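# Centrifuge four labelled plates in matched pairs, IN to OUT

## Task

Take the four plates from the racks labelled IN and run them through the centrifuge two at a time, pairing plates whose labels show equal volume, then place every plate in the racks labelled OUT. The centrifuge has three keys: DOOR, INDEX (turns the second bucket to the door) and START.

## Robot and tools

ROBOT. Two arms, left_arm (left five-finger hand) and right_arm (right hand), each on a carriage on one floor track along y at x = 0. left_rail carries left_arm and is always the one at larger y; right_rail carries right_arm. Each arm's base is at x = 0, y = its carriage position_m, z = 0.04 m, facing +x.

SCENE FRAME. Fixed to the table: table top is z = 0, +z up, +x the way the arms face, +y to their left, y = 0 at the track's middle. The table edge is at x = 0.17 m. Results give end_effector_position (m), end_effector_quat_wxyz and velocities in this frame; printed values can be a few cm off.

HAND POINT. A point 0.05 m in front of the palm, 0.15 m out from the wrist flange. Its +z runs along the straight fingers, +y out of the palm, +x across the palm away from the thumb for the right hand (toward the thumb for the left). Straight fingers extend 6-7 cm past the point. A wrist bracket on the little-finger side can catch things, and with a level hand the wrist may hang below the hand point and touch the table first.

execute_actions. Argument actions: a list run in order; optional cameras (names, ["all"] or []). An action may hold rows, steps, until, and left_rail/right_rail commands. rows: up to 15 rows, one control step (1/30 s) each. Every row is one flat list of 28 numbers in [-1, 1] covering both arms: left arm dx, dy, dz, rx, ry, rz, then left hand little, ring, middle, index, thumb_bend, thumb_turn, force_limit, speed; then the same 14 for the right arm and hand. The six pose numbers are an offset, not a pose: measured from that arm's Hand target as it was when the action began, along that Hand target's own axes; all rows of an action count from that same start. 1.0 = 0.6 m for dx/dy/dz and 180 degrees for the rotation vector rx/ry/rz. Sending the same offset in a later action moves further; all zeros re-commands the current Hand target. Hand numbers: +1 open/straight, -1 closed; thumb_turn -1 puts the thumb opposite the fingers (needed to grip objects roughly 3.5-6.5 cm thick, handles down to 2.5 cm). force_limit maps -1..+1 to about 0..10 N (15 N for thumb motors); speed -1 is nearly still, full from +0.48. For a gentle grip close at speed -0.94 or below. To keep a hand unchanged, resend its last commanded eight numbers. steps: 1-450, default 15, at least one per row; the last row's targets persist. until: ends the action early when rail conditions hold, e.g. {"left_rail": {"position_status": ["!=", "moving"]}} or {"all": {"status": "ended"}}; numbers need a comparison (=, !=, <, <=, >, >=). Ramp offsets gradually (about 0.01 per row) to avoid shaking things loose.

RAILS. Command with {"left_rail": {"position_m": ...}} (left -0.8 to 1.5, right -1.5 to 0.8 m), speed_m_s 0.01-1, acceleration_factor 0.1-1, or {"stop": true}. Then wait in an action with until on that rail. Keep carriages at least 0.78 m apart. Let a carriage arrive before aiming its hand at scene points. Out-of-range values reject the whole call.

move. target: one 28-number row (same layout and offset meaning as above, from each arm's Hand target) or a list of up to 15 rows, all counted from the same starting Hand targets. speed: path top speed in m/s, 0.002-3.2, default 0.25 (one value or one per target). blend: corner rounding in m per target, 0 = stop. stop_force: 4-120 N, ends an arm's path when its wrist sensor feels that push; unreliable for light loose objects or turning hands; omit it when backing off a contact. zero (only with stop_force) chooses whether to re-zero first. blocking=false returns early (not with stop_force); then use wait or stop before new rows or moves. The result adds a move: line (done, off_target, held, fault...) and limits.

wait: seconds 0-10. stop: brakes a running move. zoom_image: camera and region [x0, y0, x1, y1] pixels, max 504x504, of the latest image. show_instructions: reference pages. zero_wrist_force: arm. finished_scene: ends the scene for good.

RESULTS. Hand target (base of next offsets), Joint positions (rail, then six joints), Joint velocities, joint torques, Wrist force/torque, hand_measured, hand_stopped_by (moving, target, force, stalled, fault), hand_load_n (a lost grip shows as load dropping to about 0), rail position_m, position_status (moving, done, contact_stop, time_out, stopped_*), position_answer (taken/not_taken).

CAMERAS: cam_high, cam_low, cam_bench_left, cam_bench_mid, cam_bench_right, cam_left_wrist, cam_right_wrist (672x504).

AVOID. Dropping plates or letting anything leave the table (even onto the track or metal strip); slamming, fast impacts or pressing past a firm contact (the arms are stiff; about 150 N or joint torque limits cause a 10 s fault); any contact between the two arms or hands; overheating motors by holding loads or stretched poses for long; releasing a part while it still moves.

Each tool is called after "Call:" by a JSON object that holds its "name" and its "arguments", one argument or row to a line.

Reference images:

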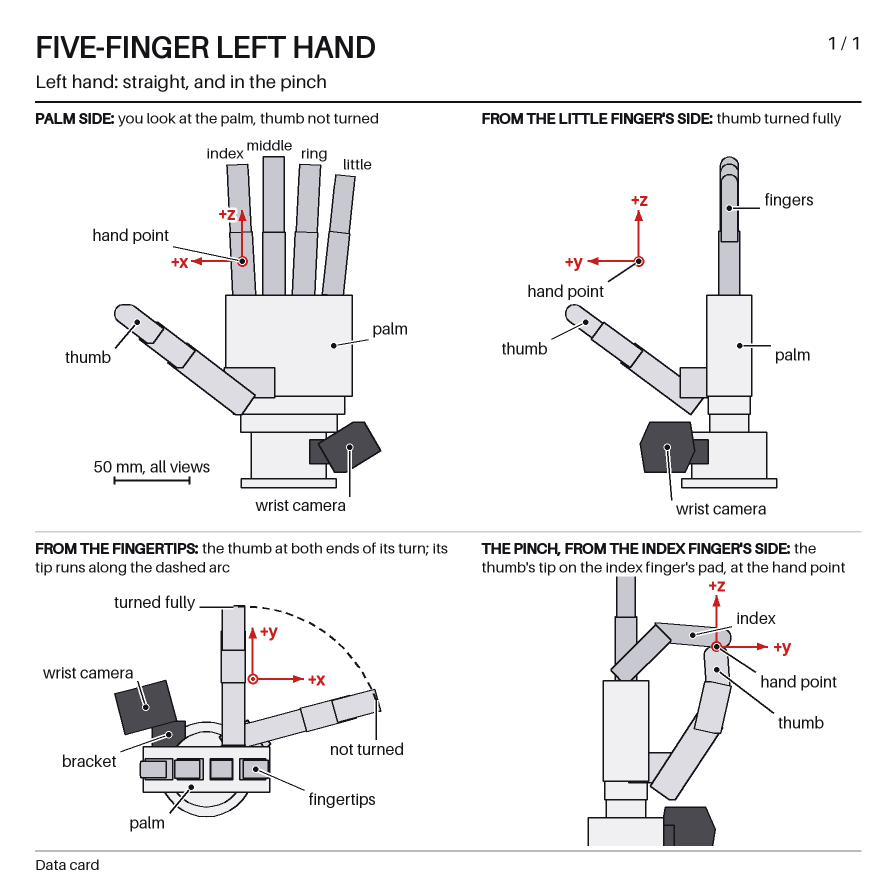

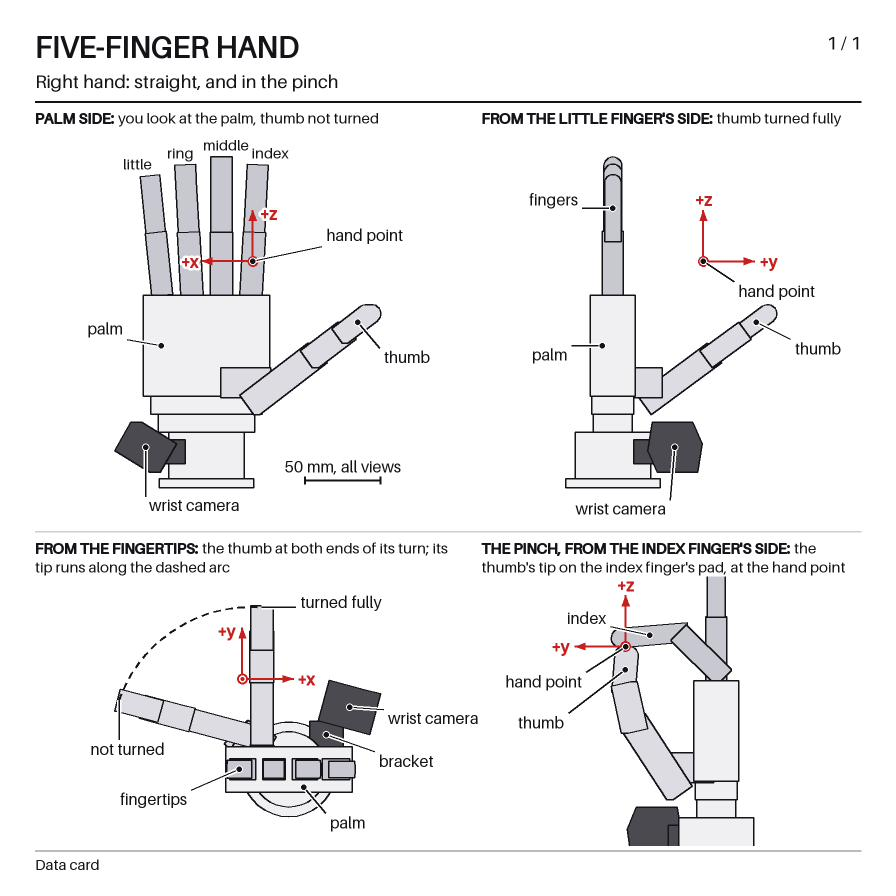

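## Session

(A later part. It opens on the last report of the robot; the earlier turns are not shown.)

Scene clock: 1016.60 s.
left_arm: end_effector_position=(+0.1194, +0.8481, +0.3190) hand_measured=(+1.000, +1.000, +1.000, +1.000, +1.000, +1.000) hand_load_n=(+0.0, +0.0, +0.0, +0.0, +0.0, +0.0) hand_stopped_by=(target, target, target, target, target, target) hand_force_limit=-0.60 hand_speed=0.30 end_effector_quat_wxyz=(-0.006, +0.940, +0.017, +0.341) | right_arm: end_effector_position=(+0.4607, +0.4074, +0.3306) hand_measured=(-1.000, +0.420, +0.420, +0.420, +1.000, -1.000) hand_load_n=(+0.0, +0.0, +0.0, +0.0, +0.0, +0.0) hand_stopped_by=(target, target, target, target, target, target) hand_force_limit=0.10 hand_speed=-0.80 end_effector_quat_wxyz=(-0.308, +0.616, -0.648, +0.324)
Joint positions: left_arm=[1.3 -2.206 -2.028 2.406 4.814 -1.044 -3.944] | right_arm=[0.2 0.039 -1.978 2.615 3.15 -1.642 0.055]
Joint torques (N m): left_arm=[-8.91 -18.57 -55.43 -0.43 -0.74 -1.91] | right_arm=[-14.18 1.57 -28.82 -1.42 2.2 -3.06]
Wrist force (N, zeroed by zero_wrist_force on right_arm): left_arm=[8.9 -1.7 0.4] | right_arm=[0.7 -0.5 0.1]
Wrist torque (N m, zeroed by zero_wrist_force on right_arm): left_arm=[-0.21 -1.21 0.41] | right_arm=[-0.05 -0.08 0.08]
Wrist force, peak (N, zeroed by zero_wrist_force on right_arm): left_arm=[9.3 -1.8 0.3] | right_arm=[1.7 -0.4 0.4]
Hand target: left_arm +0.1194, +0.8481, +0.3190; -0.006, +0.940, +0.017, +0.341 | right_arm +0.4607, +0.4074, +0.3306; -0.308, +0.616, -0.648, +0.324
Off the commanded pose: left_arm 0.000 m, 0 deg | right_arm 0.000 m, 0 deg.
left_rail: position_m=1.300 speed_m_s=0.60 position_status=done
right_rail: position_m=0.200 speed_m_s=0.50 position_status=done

Call:
{"name": "move", "arguments": {
  "target": [
    [0,0,0,0,0,0,1,1,1,1,1,1,-0.6,0.3,-0.583,0.0714,0.0162,0,0,0,-1,0.42,0.42,0.42,1,-1,0.1,-0.8],
    [0,0,0,0,0,0,1,1,1,1,1,1,-0.6,0.3,-0.5828,0.2169,0.1251,0,0,0,-1,0.42,0.42,0.42,1,-1,0.1,-0.8]
  ],
  "speed": [0.25,0.12],
  "blend": [0.02,0]
}}

Call:
{"name": "zero_wrist_force", "arguments": {
  "arm": "right_arm"
}}

Call:
{"name": "move", "arguments": {
  "target": [0,0,0,0,0,0,1,1,1,1,1,1,-0.6,0.3,0,0.0198,0.0147,0,0,0,-1,0.42,0.42,0.42,1,-1,0.1,-0.8],
  "speed": 0.02,
  "stop_force": 5
}}

Call:
{"name": "move", "arguments": {
  "target": [0,0,0,0,0,0,1,1,1,1,1,1,-0.6,0.3,-0.0005,-0.006,0.008,0,0,0,-1,0.42,0.42,0.42,1,-1,0.1,-0.8],
  "speed": 0.01,
  "stop_force": 4,
  "cameras": ["cam_left_wrist"]
}}

Scene clock: 1019.93 s.
left_arm: end_effector_position=(+0.1194, +0.8481, +0.3190) hand_measured=(+1.000, +1.000, +1.000, +1.000, +1.000, +1.000) hand_load_n=(+0.0, +0.0, +0.0, +0.0, +0.0, +0.0) hand_stopped_by=(target, target, target, target, target, target) hand_force_limit=-0.60 hand_speed=0.30 end_effector_quat_wxyz=(-0.006, +0.940, +0.017, +0.341) | right_arm: end_effector_position=(+0.4603, +0.7577, +0.1819) hand_measured=(-1.000, +0.420, +0.420, +0.420, +1.000, -1.000) hand_load_n=(+0.0, +0.0, +0.0, +0.0, +0.0, +0.0) hand_stopped_by=(target, target, target, target, target, target) hand_force_limit=0.10 hand_speed=-0.80 end_effector_quat_wxyz=(-0.308, +0.616, -0.648, +0.324)
Joint positions: left_arm=[1.3 -2.206 -2.028 2.406 4.814 -1.044 -3.944] | right_arm=[0.2 0.795 -1.245 2.276 2.957 -2.212 0.596]
Joint torques (N m): left_arm=[-9.18 -18.13 -54.97 -0.44 -0.71 -1.74] | right_arm=[12.34 -36.49 -12.69 -7 -4.37 -2.78]
Wrist force (N, zeroed by zero_wrist_force on right_arm): left_arm=[9.0 -1.7 0.4] | right_arm=[0.3 -0.5 0.2]
Wrist torque (N m, zeroed by zero_wrist_force on right_arm): left_arm=[-0.20 -1.23 0.41] | right_arm=[-0.09 -0.05 0.00]
Wrist force, peak (N, zeroed by zero_wrist_force on right_arm): left_arm=[9.2 -2.1 0.4] | right_arm=[2.1 -0.3 0.3]
Hand target: left_arm +0.1194, +0.8481, +0.3190; -0.006, +0.940, +0.017, +0.341 | right_arm +0.4603, +0.7577, +0.1818; -0.308, +0.616, -0.648, +0.324
Off the commanded pose: left_arm 0.000 m, 0 deg | right_arm 0.000 m, 0 deg.
left_rail: position_m=1.300 speed_m_s=0.60 position_status=done
right_rail: position_m=0.200 speed_m_s=0.50 position_status=done
move: done

Wrist force sensor zeroed.

Scene clock: 1021.63 s.
left_arm: end_effector_position=(+0.1194, +0.8481, +0.3190) hand_measured=(+1.000, +1.000, +1.000, +1.000, +1.000, +1.000) hand_load_n=(+0.0, +0.0, +0.0, +0.0, +0.0, +0.0) hand_stopped_by=(target, target, target, target, target, target) hand_force_limit=-0.60 hand_speed=0.30 end_effector_quat_wxyz=(-0.006, +0.940, +0.017, +0.341) | right_arm: end_effector_position=(+0.4602, +0.7577, +0.1670) hand_measured=(-1.000, +0.420, +0.420, +0.420, +1.000, -1.000) hand_load_n=(+0.0, +0.0, +0.0, +0.0, +0.0, +0.0) hand_stopped_by=(target, target, target, target, target, target) hand_force_limit=0.10 hand_speed=-0.80 end_effector_quat_wxyz=(-0.308, +0.616, -0.648, +0.324)
Joint positions: left_arm=[1.3 -2.206 -2.028 2.406 4.814 -1.044 -3.944] | right_arm=[0.2 0.795 -1.218 2.281 2.925 -2.212 0.596]
Joint torques (N m): left_arm=[-9.17 -18.19 -55.09 -0.39 -0.75 -1.7] | right_arm=[11.09 -37.43 -11.17 -6.81 -4.48 -0.19]
Wrist force (N, zeroed by zero_wrist_force on right_arm): left_arm=[9.0 -1.3 0.6] | right_arm=[0.1 0.4 -0.1]
Wrist torque (N m, zeroed by zero_wrist_force on right_arm): left_arm=[-0.16 -1.21 0.39] | right_arm=[0.07 -0.01 0.02]
Wrist force, peak (N, zeroed by zero_wrist_force on right_arm): left_arm=[9.2 -1.8 0.3] | right_arm=[-0.1 0.9 0.0]
Hand target: left_arm +0.1194, +0.8481, +0.3190; -0.006, +0.940, +0.017, +0.341 | right_arm +0.4602, +0.7577, +0.1670; -0.308, +0.616, -0.648, +0.324
Off the commanded pose: left_arm 0.000 m, 0 deg | right_arm 0.000 m, 0 deg.
left_rail: position_m=1.300 speed_m_s=0.60 position_status=done
right_rail: position_m=0.200 speed_m_s=0.50 position_status=done
move: done

Scene clock: 1023.33 s.
left_arm: end_effector_position=(+0.1194, +0.8481, +0.3190) hand_measured=(+1.000, +1.000, +1.000, +1.000, +1.000, +1.000) hand_load_n=(+0.0, +0.0, +0.0, +0.0, +0.0, +0.0) hand_stopped_by=(target, target, target, target, target, target) hand_force_limit=-0.60 hand_speed=0.30 end_effector_quat_wxyz=(-0.006, +0.940, +0.017, +0.341) | right_arm: end_effector_position=(+0.4646, +0.7577, +0.1670) hand_measured=(-1.000, +0.420, +0.420, +0.420, +1.000, -1.000) hand_load_n=(+0.0, +0.0, +0.0, +0.0, +1.0, +0.0) hand_stopped_by=(target, target, target, target, target, target) hand_force_limit=0.10 hand_speed=-0.80 end_effector_quat_wxyz=(-0.308, +0.616, -0.648, +0.324)
Joint positions: left_arm=[1.3 -2.206 -2.028 2.406 4.814 -1.044 -3.944] | right_arm=[0.2 0.79 -1.215 2.277 2.923 -2.209 0.591]
Joint torques (N m): left_arm=[-7.36 -17.82 -54.89 -0.58 -0.75 -1.74] | right_arm=[11.28 -63.02 -13.4 -1.06 -4.89 2.19]
Wrist force (N, zeroed by zero_wrist_force on right_arm): left_arm=[8.9 -1.7 0.4] | right_arm=[0.5 2.4 -4.7]
Wrist torque (N m, zeroed by zero_wrist_force on right_arm): left_arm=[-0.20 -1.22 0.41] | right_arm=[-0.05 -0.02 0.00]
Wrist force, peak (N, zeroed by zero_wrist_force on right_arm): left_arm=[9.1 -1.8 0.5] | right_arm=[0.2 3.4 -8.1]
Hand target: left_arm +0.1194, +0.8481, +0.3190; -0.006, +0.940, +0.017, +0.341 | right_arm +0.4646, +0.7577, +0.1670; -0.308, +0.616, -0.648, +0.324 (not the last commanded pose)
Off the commanded pose: left_arm 0.000 m, 0 deg | right_arm 0.002 m, 0 deg.
left_rail: position_m=1.300 speed_m_s=0.60 position_status=done
right_rail: position_m=0.200 speed_m_s=0.50 position_status=done
move: contact (right_arm)
Images, in order (width x height): cam_left_wrist 672x504.

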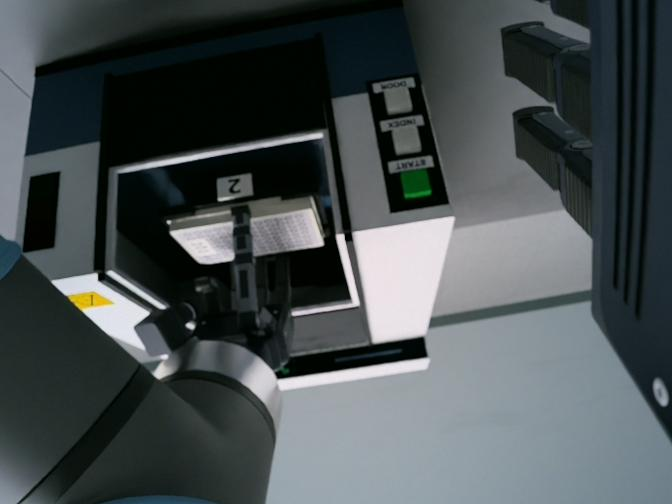

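Call:
{"name": "execute_actions", "arguments": {
  "actions": [
    {"rows":[[0,0,0,0,0,0,1,1,1,1,1,1,-0.6,0.3,0,0,0,0,0,0,-1,0.2,0.2,0.2,1,-1,-0.5,-0.92]],"steps":110},
    {"rows":[[0,0,0,0,0,0,1,1,1,1,1,1,-0.6,0.3,0,0,0,0,0,0,-1,0.1,0.1,0.1,1,-1,0.1,-0.94]],"steps":60}
  ]
}}

Call:
{"name": "move", "arguments": {
  "target": [
    [0,0,0,0,0,0,1,1,1,1,1,1,-0.6,0.3,0,-0.0267,-0.02,0,0,0,-1,0.1,0.1,0.1,1,-1,0.1,-0.94],
    [0,0,0,0,0,0,1,1,1,1,1,1,-0.6,0.3,0,-0.1933,-0.1453,0,0,0,-1,0.1,0.1,0.1,1,-1,0.1,-0.94],
    [0,0,0,0,0,0,1,1,1,1,1,1,-0.6,0.3,0.5832,-0.2529,-0.1606,0,0,0,-1,0.1,0.1,0.1,1,-1,0.1,-0.94]
  ],
  "speed": [0.02,0.12,0.25],
  "blend": [0.002,0.01,0],
  "cameras": ["cam_right_wrist"]
}}

Call:
{"name": "execute_actions", "arguments": {
  "actions": [
    {"right_rail":{"position_m":-0.525},"steps":240,"until":{"right_rail":{"position_status":["!=","moving"]}}}
  ]
}}

Scene clock: 1029.70 s.
left_arm: end_effector_position=(+0.1194, +0.8481, +0.3190) hand_measured=(+1.000, +1.000, +1.000, +1.000, +1.000, +1.000) hand_load_n=(+0.0, +0.0, +0.0, +0.0, +0.0, -0.5) hand_stopped_by=(target, target, target, target, target, target) hand_force_limit=-0.60 hand_speed=0.30 end_effector_quat_wxyz=(-0.006, +0.940, +0.017, +0.341) | right_arm: end_effector_position=(+0.4645, +0.7577, +0.1670) hand_measured=(-1.000, +0.308, +0.324, +0.314, +1.000, -1.000) hand_load_n=(+0.0, +6.0, +6.0, +4.5, +3.0, +3.0) hand_stopped_by=(target, force, force, force, target, target) hand_force_limit=0.10 hand_speed=-0.94 end_effector_quat_wxyz=(-0.308, +0.616, -0.648, +0.324)
Joint positions: left_arm=[1.3 -2.206 -2.028 2.406 4.814 -1.044 -3.944] | right_arm=[0.2 0.79 -1.215 2.277 2.923 -2.209 0.591]
Joint torques (N m): left_arm=[-8.27 -19.07 -54.87 -0.63 -0.43 -1.64] | right_arm=[8.98 -59.47 -16.69 -2.42 2.05 1.8]
Wrist force (N, zeroed by zero_wrist_force on right_arm): left_arm=[8.9 -1.7 0.4] | right_arm=[0.8 -1.3 -0.2]
Wrist torque (N m, zeroed by zero_wrist_force on right_arm): left_arm=[-0.21 -1.21 0.41] | right_arm=[0.06 -0.05 -0.12]
Wrist force, peak (N, zeroed by zero_wrist_force on right_arm): left_arm=[9.4 -1.8 0.6] | right_arm=[0.1 2.2 -5.0]
Hand target: left_arm +0.1194, +0.8481, +0.3190; -0.006, +0.940, +0.017, +0.341 | right_arm +0.4646, +0.7577, +0.1670; -0.308, +0.616, -0.648, +0.324
Off the commanded pose: left_arm 0.000 m, 0 deg | right_arm 0.000 m, 0 deg.
left_rail: position_m=1.300 speed_m_s=0.60 position_status=done
right_rail: position_m=0.200 speed_m_s=0.50 position_status=done

Scene clock: 1033.93 s.
left_arm: end_effector_position=(+0.1194, +0.8481, +0.3190) hand_measured=(+1.000, +1.000, +1.000, +1.000, +1.000, +1.000) hand_load_n=(+0.0, +0.0, +0.0, +0.0, +0.0, +0.0) hand_stopped_by=(target, target, target, target, target, target) hand_force_limit=-0.60 hand_speed=0.30 end_effector_quat_wxyz=(-0.006, +0.940, +0.017, +0.341) | right_arm: end_effector_position=(+0.4609, +0.4074, +0.3459) hand_measured=(-1.000, +0.308, +0.324, +0.314, +1.000, -1.000) hand_load_n=(+0.0, +5.5, +5.5, +4.5, +2.5, +3.5) hand_stopped_by=(target, force, force, force, target, target) hand_force_limit=0.10 hand_speed=-0.94 end_effector_quat_wxyz=(-0.308, +0.616, -0.648, +0.324)
Joint positions: left_arm=[1.3 -2.206 -2.028 2.406 4.814 -1.044 -3.944] | right_arm=[0.2 0.04 -2.006 2.595 3.198 -1.642 0.055]
Joint torques (N m): left_arm=[-8.55 -17.97 -55.66 -0.74 -0.56 -1.42] | right_arm=[-12.97 -11.36 -25.53 -1.08 2.61 -2.7]
Wrist force (N, zeroed by zero_wrist_force on right_arm): left_arm=[8.8 -1.8 0.3] | right_arm=[0.1 0.2 0.5]
Wrist torque (N m, zeroed by zero_wrist_force on right_arm): left_arm=[-0.22 -1.19 0.40] | right_arm=[0.00 0.00 0.07]
Wrist force, peak (N, zeroed by zero_wrist_force on right_arm): left_arm=[9.3 -1.6 0.5] | right_arm=[1.9 0.5 0.2]
Hand target: left_arm +0.1194, +0.8481, +0.3190; -0.006, +0.940, +0.017, +0.341 | right_arm +0.4609, +0.4074, +0.3459; -0.308, +0.616, -0.648, +0.324
Off the commanded pose: left_arm 0.000 m, 0 deg | right_arm 0.000 m, 0 deg.
left_rail: position_m=1.300 speed_m_s=0.60 position_status=done
right_rail: position_m=0.200 speed_m_s=0.50 position_status=done
move: done
Images, in order (width x height): cam_right_wrist 672x504.

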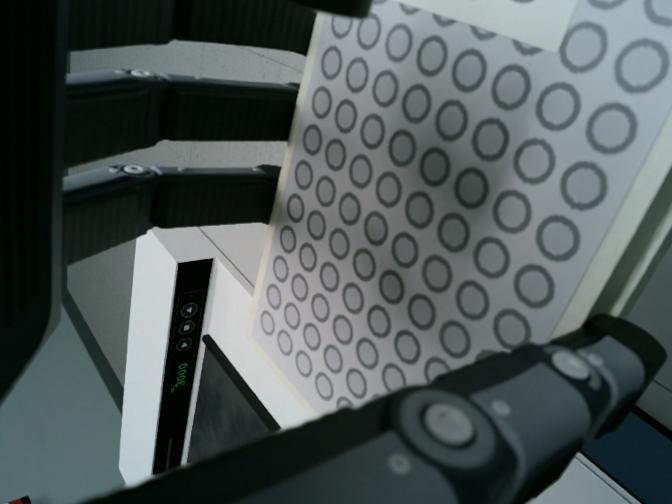

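Scene clock: 1036.83 s.
left_arm: end_effector_position=(+0.1194, +0.8481, +0.3190) hand_measured=(+1.000, +1.000, +1.000, +1.000, +1.000, +1.000) hand_load_n=(+0.0, +0.0, +0.0, +0.0, +0.0, +0.0) hand_stopped_by=(target, target, target, target, target, target) hand_force_limit=-0.60 hand_speed=0.30 end_effector_quat_wxyz=(-0.006, +0.940, +0.017, +0.341) | right_arm: end_effector_position=(+0.4609, -0.3176, +0.3459) hand_measured=(-1.000, +0.308, +0.324, +0.314, +1.000, -1.000) hand_load_n=(+0.0, +5.5, +6.0, +4.5, +2.0, +3.5) hand_stopped_by=(target, force, force, force, target, target) hand_force_limit=0.10 hand_speed=-0.94 end_effector_quat_wxyz=(-0.308, +0.616, -0.648, +0.324)
Joint positions: left_arm=[1.3 -2.206 -2.028 2.406 4.814 -1.044 -3.944] | right_arm=[-0.525 0.039 -2.006 2.595 3.198 -1.642 0.055]
Joint torques (N m): left_arm=[-8.16 -19.72 -54.74 -0.47 -0.18 -1.26] | right_arm=[-14.7 0.08 -32.58 -1.6 2.56 -2.85]
Wrist force (N, zeroed by zero_wrist_force on right_arm): left_arm=[8.6 -1.8 0.0] | right_arm=[0.2 0.6 -0.1]
Wrist torque (N m, zeroed by zero_wrist_force on right_arm): left_arm=[-0.20 -1.18 0.39] | right_arm=[0.09 0.00 0.09]
Wrist force, peak (N, zeroed by zero_wrist_force on right_arm): left_arm=[9.2 -1.9 0.4] | right_arm=[0.8 0.6 0.9]
Hand target: left_arm +0.1194, +0.8481, +0.3190; -0.006, +0.940, +0.017, +0.341 | right_arm +0.4609, -0.3176, +0.3459; -0.308, +0.616, -0.648, +0.324
Off the commanded pose: left_arm 0.000 m, 0 deg | right_arm 0.000 m, 0 deg.
left_rail: position_m=1.300 speed_m_s=0.60 position_status=done
right_rail: position_m=-0.525 speed_m_s=0.50 position_status=done

Call:
{"name": "move", "arguments": {
  "target": [
    [0,0,0,0,0,0,1,1,1,1,1,1,-0.6,0.3,-0.3163,0.0799,-0.0771,0,0.3869,0.2903,-1,0.1,0.1,0.1,1,-1,0.1,-0.94],
    [0,0,0,0,0,0,1,1,1,1,1,1,-0.6,0.3,-0.2758,0.1847,-0.0501,0,0.3869,0.2903,-1,0.1,0.1,0.1,1,-1,0.1,-0.94]
  ],
  "speed": [0.25,0.2],
  "blend": [0.015,0],
  "cameras": ["cam_right_wrist"]
}}

Call:
{"name": "zoom_image", "arguments": {
  "camera": "cam_right_wrist",
  "region": [552, 360, 672, 480]
}}

Scene clock: 1041.20 s.
left_arm: end_effector_position=(+0.1194, +0.8481, +0.3190) hand_measured=(+1.000, +1.000, +1.000, +1.000, +1.000, +1.000) hand_load_n=(+0.0, +0.0, +0.0, +0.0, +0.0, +0.0) hand_stopped_by=(target, target, target, target, target, target) hand_force_limit=-0.60 hand_speed=0.30 end_effector_quat_wxyz=(-0.006, +0.940, +0.017, +0.341) | right_arm: end_effector_position=(+0.3788, -0.1477, +0.2755) hand_measured=(-1.000, +0.308, +0.324, +0.314, +1.000, -1.000) hand_load_n=(+0.0, +6.0, +6.0, +4.5, +2.5, +3.5) hand_stopped_by=(target, force, force, force, target, target) hand_force_limit=0.10 hand_speed=-0.94 end_effector_quat_wxyz=(+0.000, +0.000, +0.895, -0.447)
Joint positions: left_arm=[1.3 -2.206 -2.028 2.406 4.814 -1.044 -3.944] | right_arm=[-0.525 0.741 -1.51 1.998 4.956 -2.202 2.56]
Joint torques (N m): left_arm=[-8.12 -17.76 -55.21 -0.77 -0.26 -1.34] | right_arm=[10.75 -53.44 -25 -5.21 2.55 -1.93]
Wrist force (N, zeroed by zero_wrist_force on right_arm): left_arm=[8.9 -1.6 -0.1] | right_arm=[0.1 0.7 0.6]
Wrist torque (N m, zeroed by zero_wrist_force on right_arm): left_arm=[-0.15 -1.22 0.40] | right_arm=[0.03 -0.03 -0.25]
Wrist force, peak (N, zeroed by zero_wrist_force on right_arm): left_arm=[9.4 -1.9 0.2] | right_arm=[0.5 1.4 1.2]
Hand target: left_arm +0.1194, +0.8481, +0.3190; -0.006, +0.940, +0.017, +0.341 | right_arm +0.3788, -0.1477, +0.2754; +0.000, +0.000, +0.895, -0.447
Off the commanded pose: left_arm 0.000 m, 0 deg | right_arm 0.000 m, 0 deg.
left_rail: position_m=1.300 speed_m_s=0.60 position_status=done
right_rail: position_m=-0.525 speed_m_s=0.50 position_status=done
move: done
Images, in order (width x height): cam_right_wrist 672x504.

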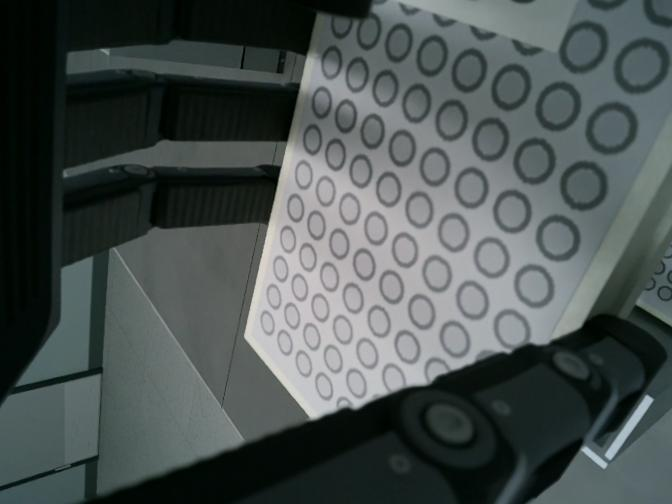

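Scaled by 4.200.

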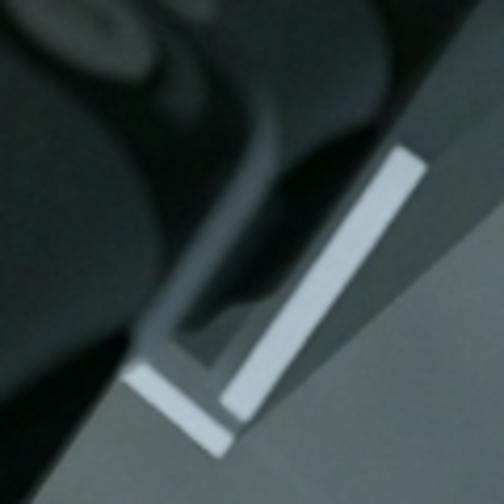

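Call:
{"name": "move", "arguments": {
  "target": [0,0,0,0,0,0,1,1,1,1,1,1,-0.6,0.3,0.0002,0.237,0.1784,0,0,0,-1,0.1,0.1,0.1,1,-1,0.1,-0.94],
  "speed": 0.045,
  "stop_force": 5,
  "cameras": ["cam_right_wrist"]
}}

Scene clock: 1046.40 s.
left_arm: end_effector_position=(+0.1194, +0.8481, +0.3190) hand_measured=(+1.000, +1.000, +1.000, +1.000, +1.000, +1.000) hand_load_n=(+0.0, +0.0, +0.0, +0.0, +0.0, +0.0) hand_stopped_by=(target, target, target, target, target, target) hand_force_limit=-0.60 hand_speed=0.30 end_effector_quat_wxyz=(-0.006, +0.940, +0.017, +0.341) | right_arm: end_effector_position=(+0.3787, -0.1478, +0.0975) hand_measured=(-1.000, +0.308, +0.324, +0.314, +1.000, -1.000) hand_load_n=(+0.0, +5.5, +5.5, +4.5, +2.5, +3.5) hand_stopped_by=(target, force, force, force, target, target) hand_force_limit=0.10 hand_speed=-0.94 end_effector_quat_wxyz=(+0.000, +0.000, +0.895, -0.447)
Joint positions: left_arm=[1.3 -2.206 -2.028 2.406 4.814 -1.044 -3.944] | right_arm=[-0.525 0.741 -1.306 2.146 4.603 -2.202 2.56]
Joint torques (N m): left_arm=[-8.75 -18.85 -54.79 -0.61 -0.19 -1.61] | right_arm=[-7.64 -37.64 -16.41 -4.81 -1.66 -2.48]
Wrist force (N, zeroed by zero_wrist_force on right_arm): left_arm=[9.0 -1.5 0.1] | right_arm=[0.4 0.5 0.5]
Wrist torque (N m, zeroed by zero_wrist_force on right_arm): left_arm=[-0.15 -1.23 0.41] | right_arm=[0.00 -0.09 -0.23]
Wrist force, peak (N, zeroed by zero_wrist_force on right_arm): left_arm=[9.2 -1.9 0.4] | right_arm=[0.2 1.2 0.3]
Hand target: left_arm +0.1194, +0.8481, +0.3190; -0.006, +0.940, +0.017, +0.341 | right_arm +0.3787, -0.1478, +0.0975; +0.000, +0.000, +0.895, -0.447
Off the commanded pose: left_arm 0.000 m, 0 deg | right_arm 0.000 m, 0 deg.
left_rail: position_m=1.300 speed_m_s=0.60 position_status=done
right_rail: position_m=-0.525 speed_m_s=0.50 position_status=done
move: done
Images, in order (width x height): cam_right_wrist 672x504.

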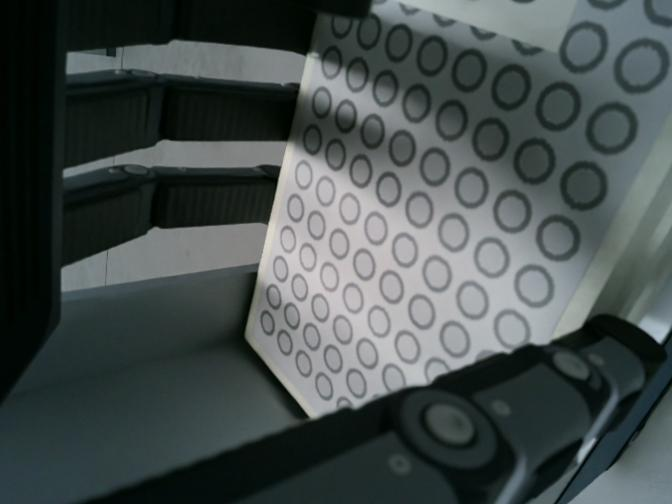

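Call:
{"name": "move", "arguments": {
  "target": [0,0,0,0,0,0,1,1,1,1,1,1,-0.6,0.3,0,0.0067,0.005,0,0,0,-1,0.1,0.1,0.1,1,-1,0.1,-0.94],
  "speed": 0.01,
  "stop_force": 4
}}

Scene clock: 1048.00 s.
left_arm: end_effector_position=(+0.1194, +0.8481, +0.3190) hand_measured=(+1.000, +1.000, +1.000, +1.000, +1.000, +1.000) hand_load_n=(+0.0, +0.0, +0.0, +0.0, +0.0, +0.0) hand_stopped_by=(target, target, target, target, target, target) hand_force_limit=-0.60 hand_speed=0.30 end_effector_quat_wxyz=(-0.006, +0.940, +0.017, +0.341) | right_arm: end_effector_position=(+0.3787, -0.1478, +0.0961) hand_measured=(-1.000, +0.308, +0.324, +0.314, +1.000, -1.000) hand_load_n=(+0.0, +5.5, +6.0, +5.0, +2.5, +3.5) hand_stopped_by=(target, force, force, force, target, target) hand_force_limit=0.10 hand_speed=-0.94 end_effector_quat_wxyz=(+0.000, +0.000, +0.895, -0.447)
Joint positions: left_arm=[1.3 -2.206 -2.028 2.406 4.814 -1.044 -3.944] | right_arm=[-0.525 0.741 -1.304 2.147 4.601 -2.202 2.56]
Joint torques (N m): left_arm=[-8.18 -16.81 -55.1 -0.58 -0.05 -1.12] | right_arm=[-9.16 -61.75 -37.62 1.01 -2.66 -2.16]
Wrist force (N, zeroed by zero_wrist_force on right_arm): left_arm=[9.0 -1.7 0.6] | right_arm=[0.4 0.8 0.1]
Wrist torque (N m, zeroed by zero_wrist_force on right_arm): left_arm=[-0.21 -1.21 0.41] | right_arm=[0.06 -0.08 -0.22]
Wrist force, peak (N, zeroed by zero_wrist_force on right_arm): left_arm=[9.1 -2.0 0.1] | right_arm=[-0.1 -8.3 -4.9]
Hand target: left_arm +0.1194, +0.8481, +0.3190; -0.006, +0.940, +0.017, +0.341 | right_arm +0.3787, -0.1478, +0.0961; +0.000, +0.000, +0.895, -0.447 (not the last commanded pose)
Off the commanded pose: left_arm 0.000 m, 0 deg | right_arm 0.004 m, 0 deg.
left_rail: position_m=1.300 speed_m_s=0.60 position_status=done
right_rail: position_m=-0.525 speed_m_s=0.50 position_status=done
move: contact (right_arm)

Call:
{"name": "move", "arguments": {
  "target": [0,0,0,0,0,0,1,1,1,1,1,1,-0.6,0.3,0,-0.0011,-0.0008,0,0,0,-1,0.1,0.1,0.1,1,-1,0.1,-0.94],
  "speed": 0.01
}}

Call:
{"name": "execute_actions", "arguments": {
  "actions": [
    {"rows":[[0,0,0,0,0,0,1,1,1,1,1,1,-0.6,0.3,0,0,0,0,0,0,-1,0.5,0.5,0.5,1,-1,0.1,-0.8]],"steps":60}
  ]
}}

Call:
{"name": "move", "arguments": {
  "target": [
    [0,0,0,0,0,0,1,1,1,1,1,1,-0.6,0.3,0,0.005,-0.0067,0,0,0,-1,0.5,0.5,0.5,1,-1,0.1,-0.8],
    [0,0,0,0,0,0,1,1,1,1,1,1,-0.6,0.3,0,-0.0216,-0.0267,0,0,0,-1,0.5,0.5,0.5,1,-1,0.1,-0.8],
    [0,0,0,0,0,0,1,1,1,1,1,1,-0.6,0.3,0.0003,-0.252,-0.2001,0,0,0,-1,0.5,0.5,0.5,1,-1,0.1,-0.8]
  ],
  "speed": [0.02,0.04,0.15],
  "cameras": ["cam_high","cam_right_wrist","cam_left_wrist","cam_bench_mid"]
}}

Call:
{"name": "zoom_image", "arguments": {
  "camera": "cam_high",
  "region": [200, 310, 290, 400]
}}

Call:
{"name": "zoom_image", "arguments": {
  "camera": "cam_high",
  "region": [240, 240, 320, 320]
}}

Scene clock: 1049.10 s.
left_arm: end_effector_position=(+0.1194, +0.8481, +0.3190) hand_measured=(+1.000, +1.000, +1.000, +1.000, +1.000, +1.000) hand_load_n=(+0.0, +0.0, +0.0, +0.0, +0.0, +0.0) hand_stopped_by=(target, target, target, target, target, target) hand_force_limit=-0.60 hand_speed=0.30 end_effector_quat_wxyz=(-0.006, +0.940, +0.017, +0.341) | right_arm: end_effector_position=(+0.3787, -0.1478, +0.0969) hand_measured=(-1.000, +0.308, +0.324, +0.314, +1.000, -1.000) hand_load_n=(+0.0, +5.5, +5.5, +5.0, +3.0, +3.0) hand_stopped_by=(target, force, force, force, target, target) hand_force_limit=0.10 hand_speed=-0.94 end_effector_quat_wxyz=(+0.000, +0.000, +0.895, -0.447)
Joint positions: left_arm=[1.3 -2.206 -2.028 2.406 4.814 -1.044 -3.944] | right_arm=[-0.525 0.741 -1.305 2.147 4.602 -2.202 2.56]
Joint torques (N m): left_arm=[-9.16 -18.18 -54.86 -0.84 -0.38 -0.89] | right_arm=[-12 -61.3 -38.27 1.18 -3.03 -2.61]
Wrist force (N, zeroed by zero_wrist_force on right_arm): left_arm=[8.9 -1.7 0.4] | right_arm=[0.1 0.3 0.1]
Wrist torque (N m, zeroed by zero_wrist_force on right_arm): left_arm=[-0.21 -1.21 0.40] | right_arm=[0.00 -0.03 -0.25]
Wrist force, peak (N, zeroed by zero_wrist_force on right_arm): left_arm=[9.2 -1.7 0.5] | right_arm=[0.1 0.9 0.6]
Hand target: left_arm +0.1194, +0.8481, +0.3190; -0.006, +0.940, +0.017, +0.341 | right_arm +0.3787, -0.1478, +0.0969; +0.000, +0.000, +0.895, -0.447
Off the commanded pose: left_arm 0.000 m, 0 deg | right_arm 0.000 m, 0 deg.
left_rail: position_m=1.300 speed_m_s=0.60 position_status=done
right_rail: position_m=-0.525 speed_m_s=0.50 position_status=done
move: done

Scene clock: 1051.30 s.
left_arm: end_effector_position=(+0.1194, +0.8481, +0.3190) hand_measured=(+1.000, +1.000, +1.000, +1.000, +1.000, +1.000) hand_load_n=(+0.0, +0.0, +0.0, +0.0, +0.0, +0.0) hand_stopped_by=(target, target, target, target, target, target) hand_force_limit=-0.60 hand_speed=0.30 end_effector_quat_wxyz=(-0.006, +0.940, +0.017, +0.341) | right_arm: end_effector_position=(+0.3787, -0.1478, +0.0969) hand_measured=(-1.000, +0.500, +0.500, +0.500, +1.000, -1.000) hand_load_n=(+0.0, +0.0, +0.0, +0.0, +0.0, +0.0) hand_stopped_by=(target, target, target, target, target, target) hand_force_limit=0.10 hand_speed=-0.80 end_effector_quat_wxyz=(+0.000, +0.000, +0.895, -0.447)
Joint positions: left_arm=[1.3 -2.206 -2.028 2.406 4.814 -1.044 -3.944] | right_arm=[-0.525 0.741 -1.305 2.147 4.602 -2.202 2.56]
Joint torques (N m): left_arm=[-8.58 -16.2 -54.47 -0.74 -0.03 -0.93] | right_arm=[-12.21 -56.67 -32.22 0.14 -3.62 -2.72]
Wrist force (N, zeroed by zero_wrist_force on right_arm): left_arm=[8.8 -1.5 0.3] | right_arm=[0.6 0.3 0.0]
Wrist torque (N m, zeroed by zero_wrist_force on right_arm): left_arm=[-0.17 -1.20 0.39] | right_arm=[0.04 -0.10 -0.22]
Wrist force, peak (N, zeroed by zero_wrist_force on right_arm): left_arm=[9.3 -1.6 0.3] | right_arm=[0.2 0.7 0.4]
Hand target: left_arm +0.1194, +0.8481, +0.3190; -0.006, +0.940, +0.017, +0.341 | right_arm +0.3787, -0.1478, +0.0969; +0.000, +0.000, +0.895, -0.447
Off the commanded pose: left_arm 0.000 m, 0 deg | right_arm 0.000 m, 0 deg.
left_rail: position_m=1.300 speed_m_s=0.60 position_status=done
right_rail: position_m=-0.525 speed_m_s=0.50 position_status=done

Scene clock: 1054.47 s.
left_arm: end_effector_position=(+0.1194, +0.8481, +0.3190) hand_measured=(+1.000, +1.000, +1.000, +1.000, +1.000, +1.000) hand_load_n=(+0.0, +0.0, +0.0, +0.0, +0.0, +0.0) hand_stopped_by=(target, target, target, target, target, target) hand_force_limit=-0.60 hand_speed=0.30 end_effector_quat_wxyz=(-0.006, +0.940, +0.017, +0.341) | right_arm: end_effector_position=(+0.3785, -0.1427, +0.2898) hand_measured=(-1.000, +0.500, +0.500, +0.500, +1.000, -1.000) hand_load_n=(-0.5, +0.0, +0.0, +0.0, +0.0, +0.0) hand_stopped_by=(target, target, target, target, target, target) hand_force_limit=0.10 hand_speed=-0.80 end_effector_quat_wxyz=(+0.000, +0.000, +0.895, -0.447)
Joint positions: left_arm=[1.3 -2.206 -2.028 2.406 4.814 -1.044 -3.944] | right_arm=[-0.525 0.748 -1.515 1.975 4.987 -2.198 2.566]
Joint torques (N m): left_arm=[-9.53 -17.32 -54.77 -0.68 -0.16 -1.12] | right_arm=[11.67 -54.32 -46.18 1.5 2.97 2.11]
Wrist force (N, zeroed by zero_wrist_force on right_arm): left_arm=[9.2 -1.6 0.5] | right_arm=[0.7 0.2 -0.2]
Wrist torque (N m, zeroed by zero_wrist_force on right_arm): left_arm=[-0.19 -1.25 0.42] | right_arm=[0.04 -0.11 -0.22]
Wrist force, peak (N, zeroed by zero_wrist_force on right_arm): left_arm=[9.3 -1.7 0.2] | right_arm=[0.2 1.3 0.8]
Hand target: left_arm +0.1194, +0.8481, +0.3190; -0.006, +0.940, +0.017, +0.341 | right_arm +0.3785, -0.1427, +0.2899; +0.000, +0.000, +0.895, -0.447
Off the commanded pose: left_arm 0.000 m, 0 deg | right_arm 0.000 m, 0 deg.
left_rail: position_m=1.300 speed_m_s=0.60 position_status=done
right_rail: position_m=-0.525 speed_m_s=0.50 position_status=done
move: done
Images, in order (width x height): cam_high 672x504, cam_bench_mid 672x504, cam_left_wrist 672x504, cam_right_wrist 672x504.

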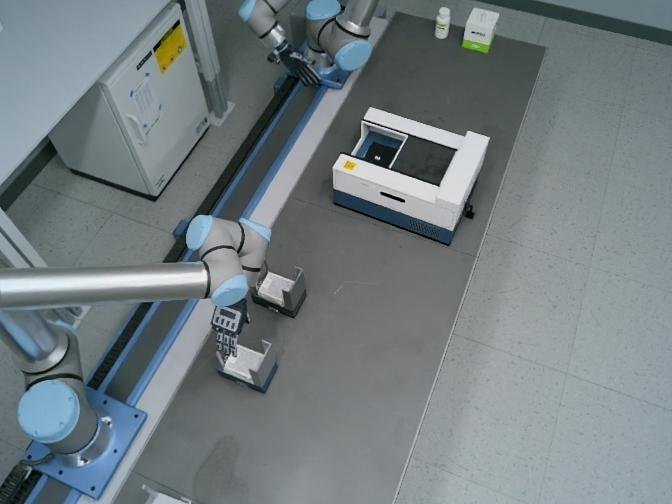

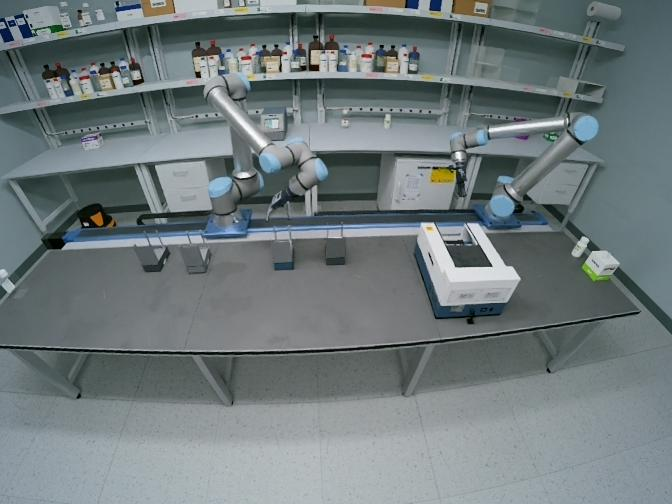

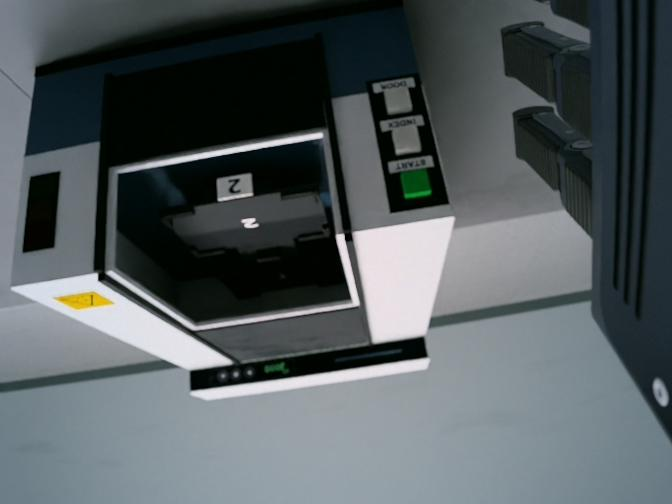

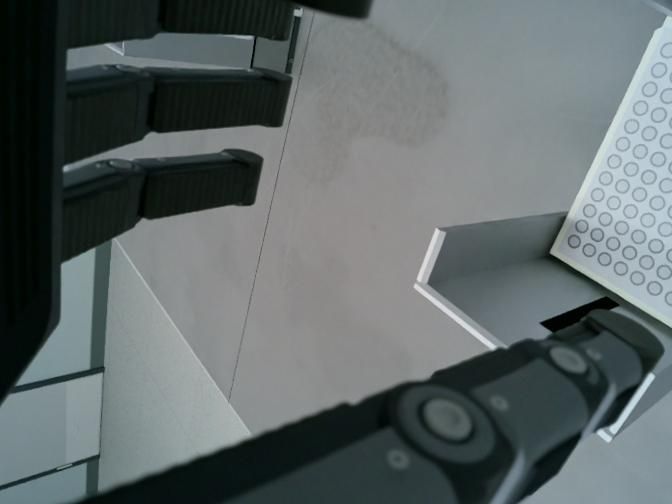

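Scaled by 5.600.

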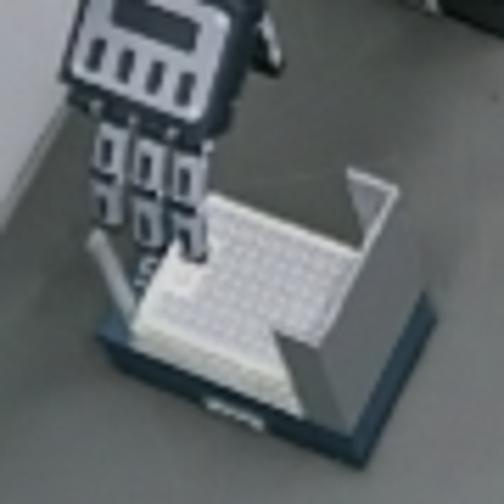

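Scaled by 6.300.

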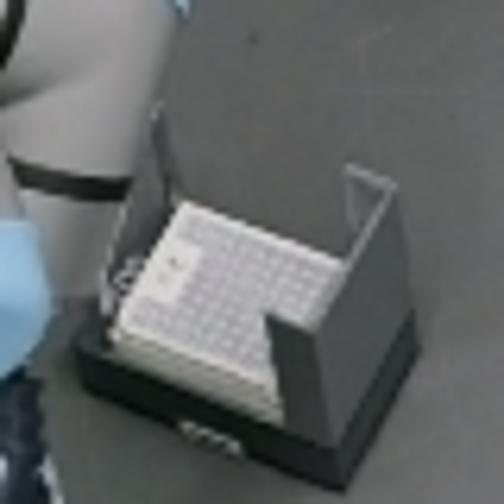

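Call:
{"name": "finished_scene", "arguments": {

}}

The scene is finished: the task was done.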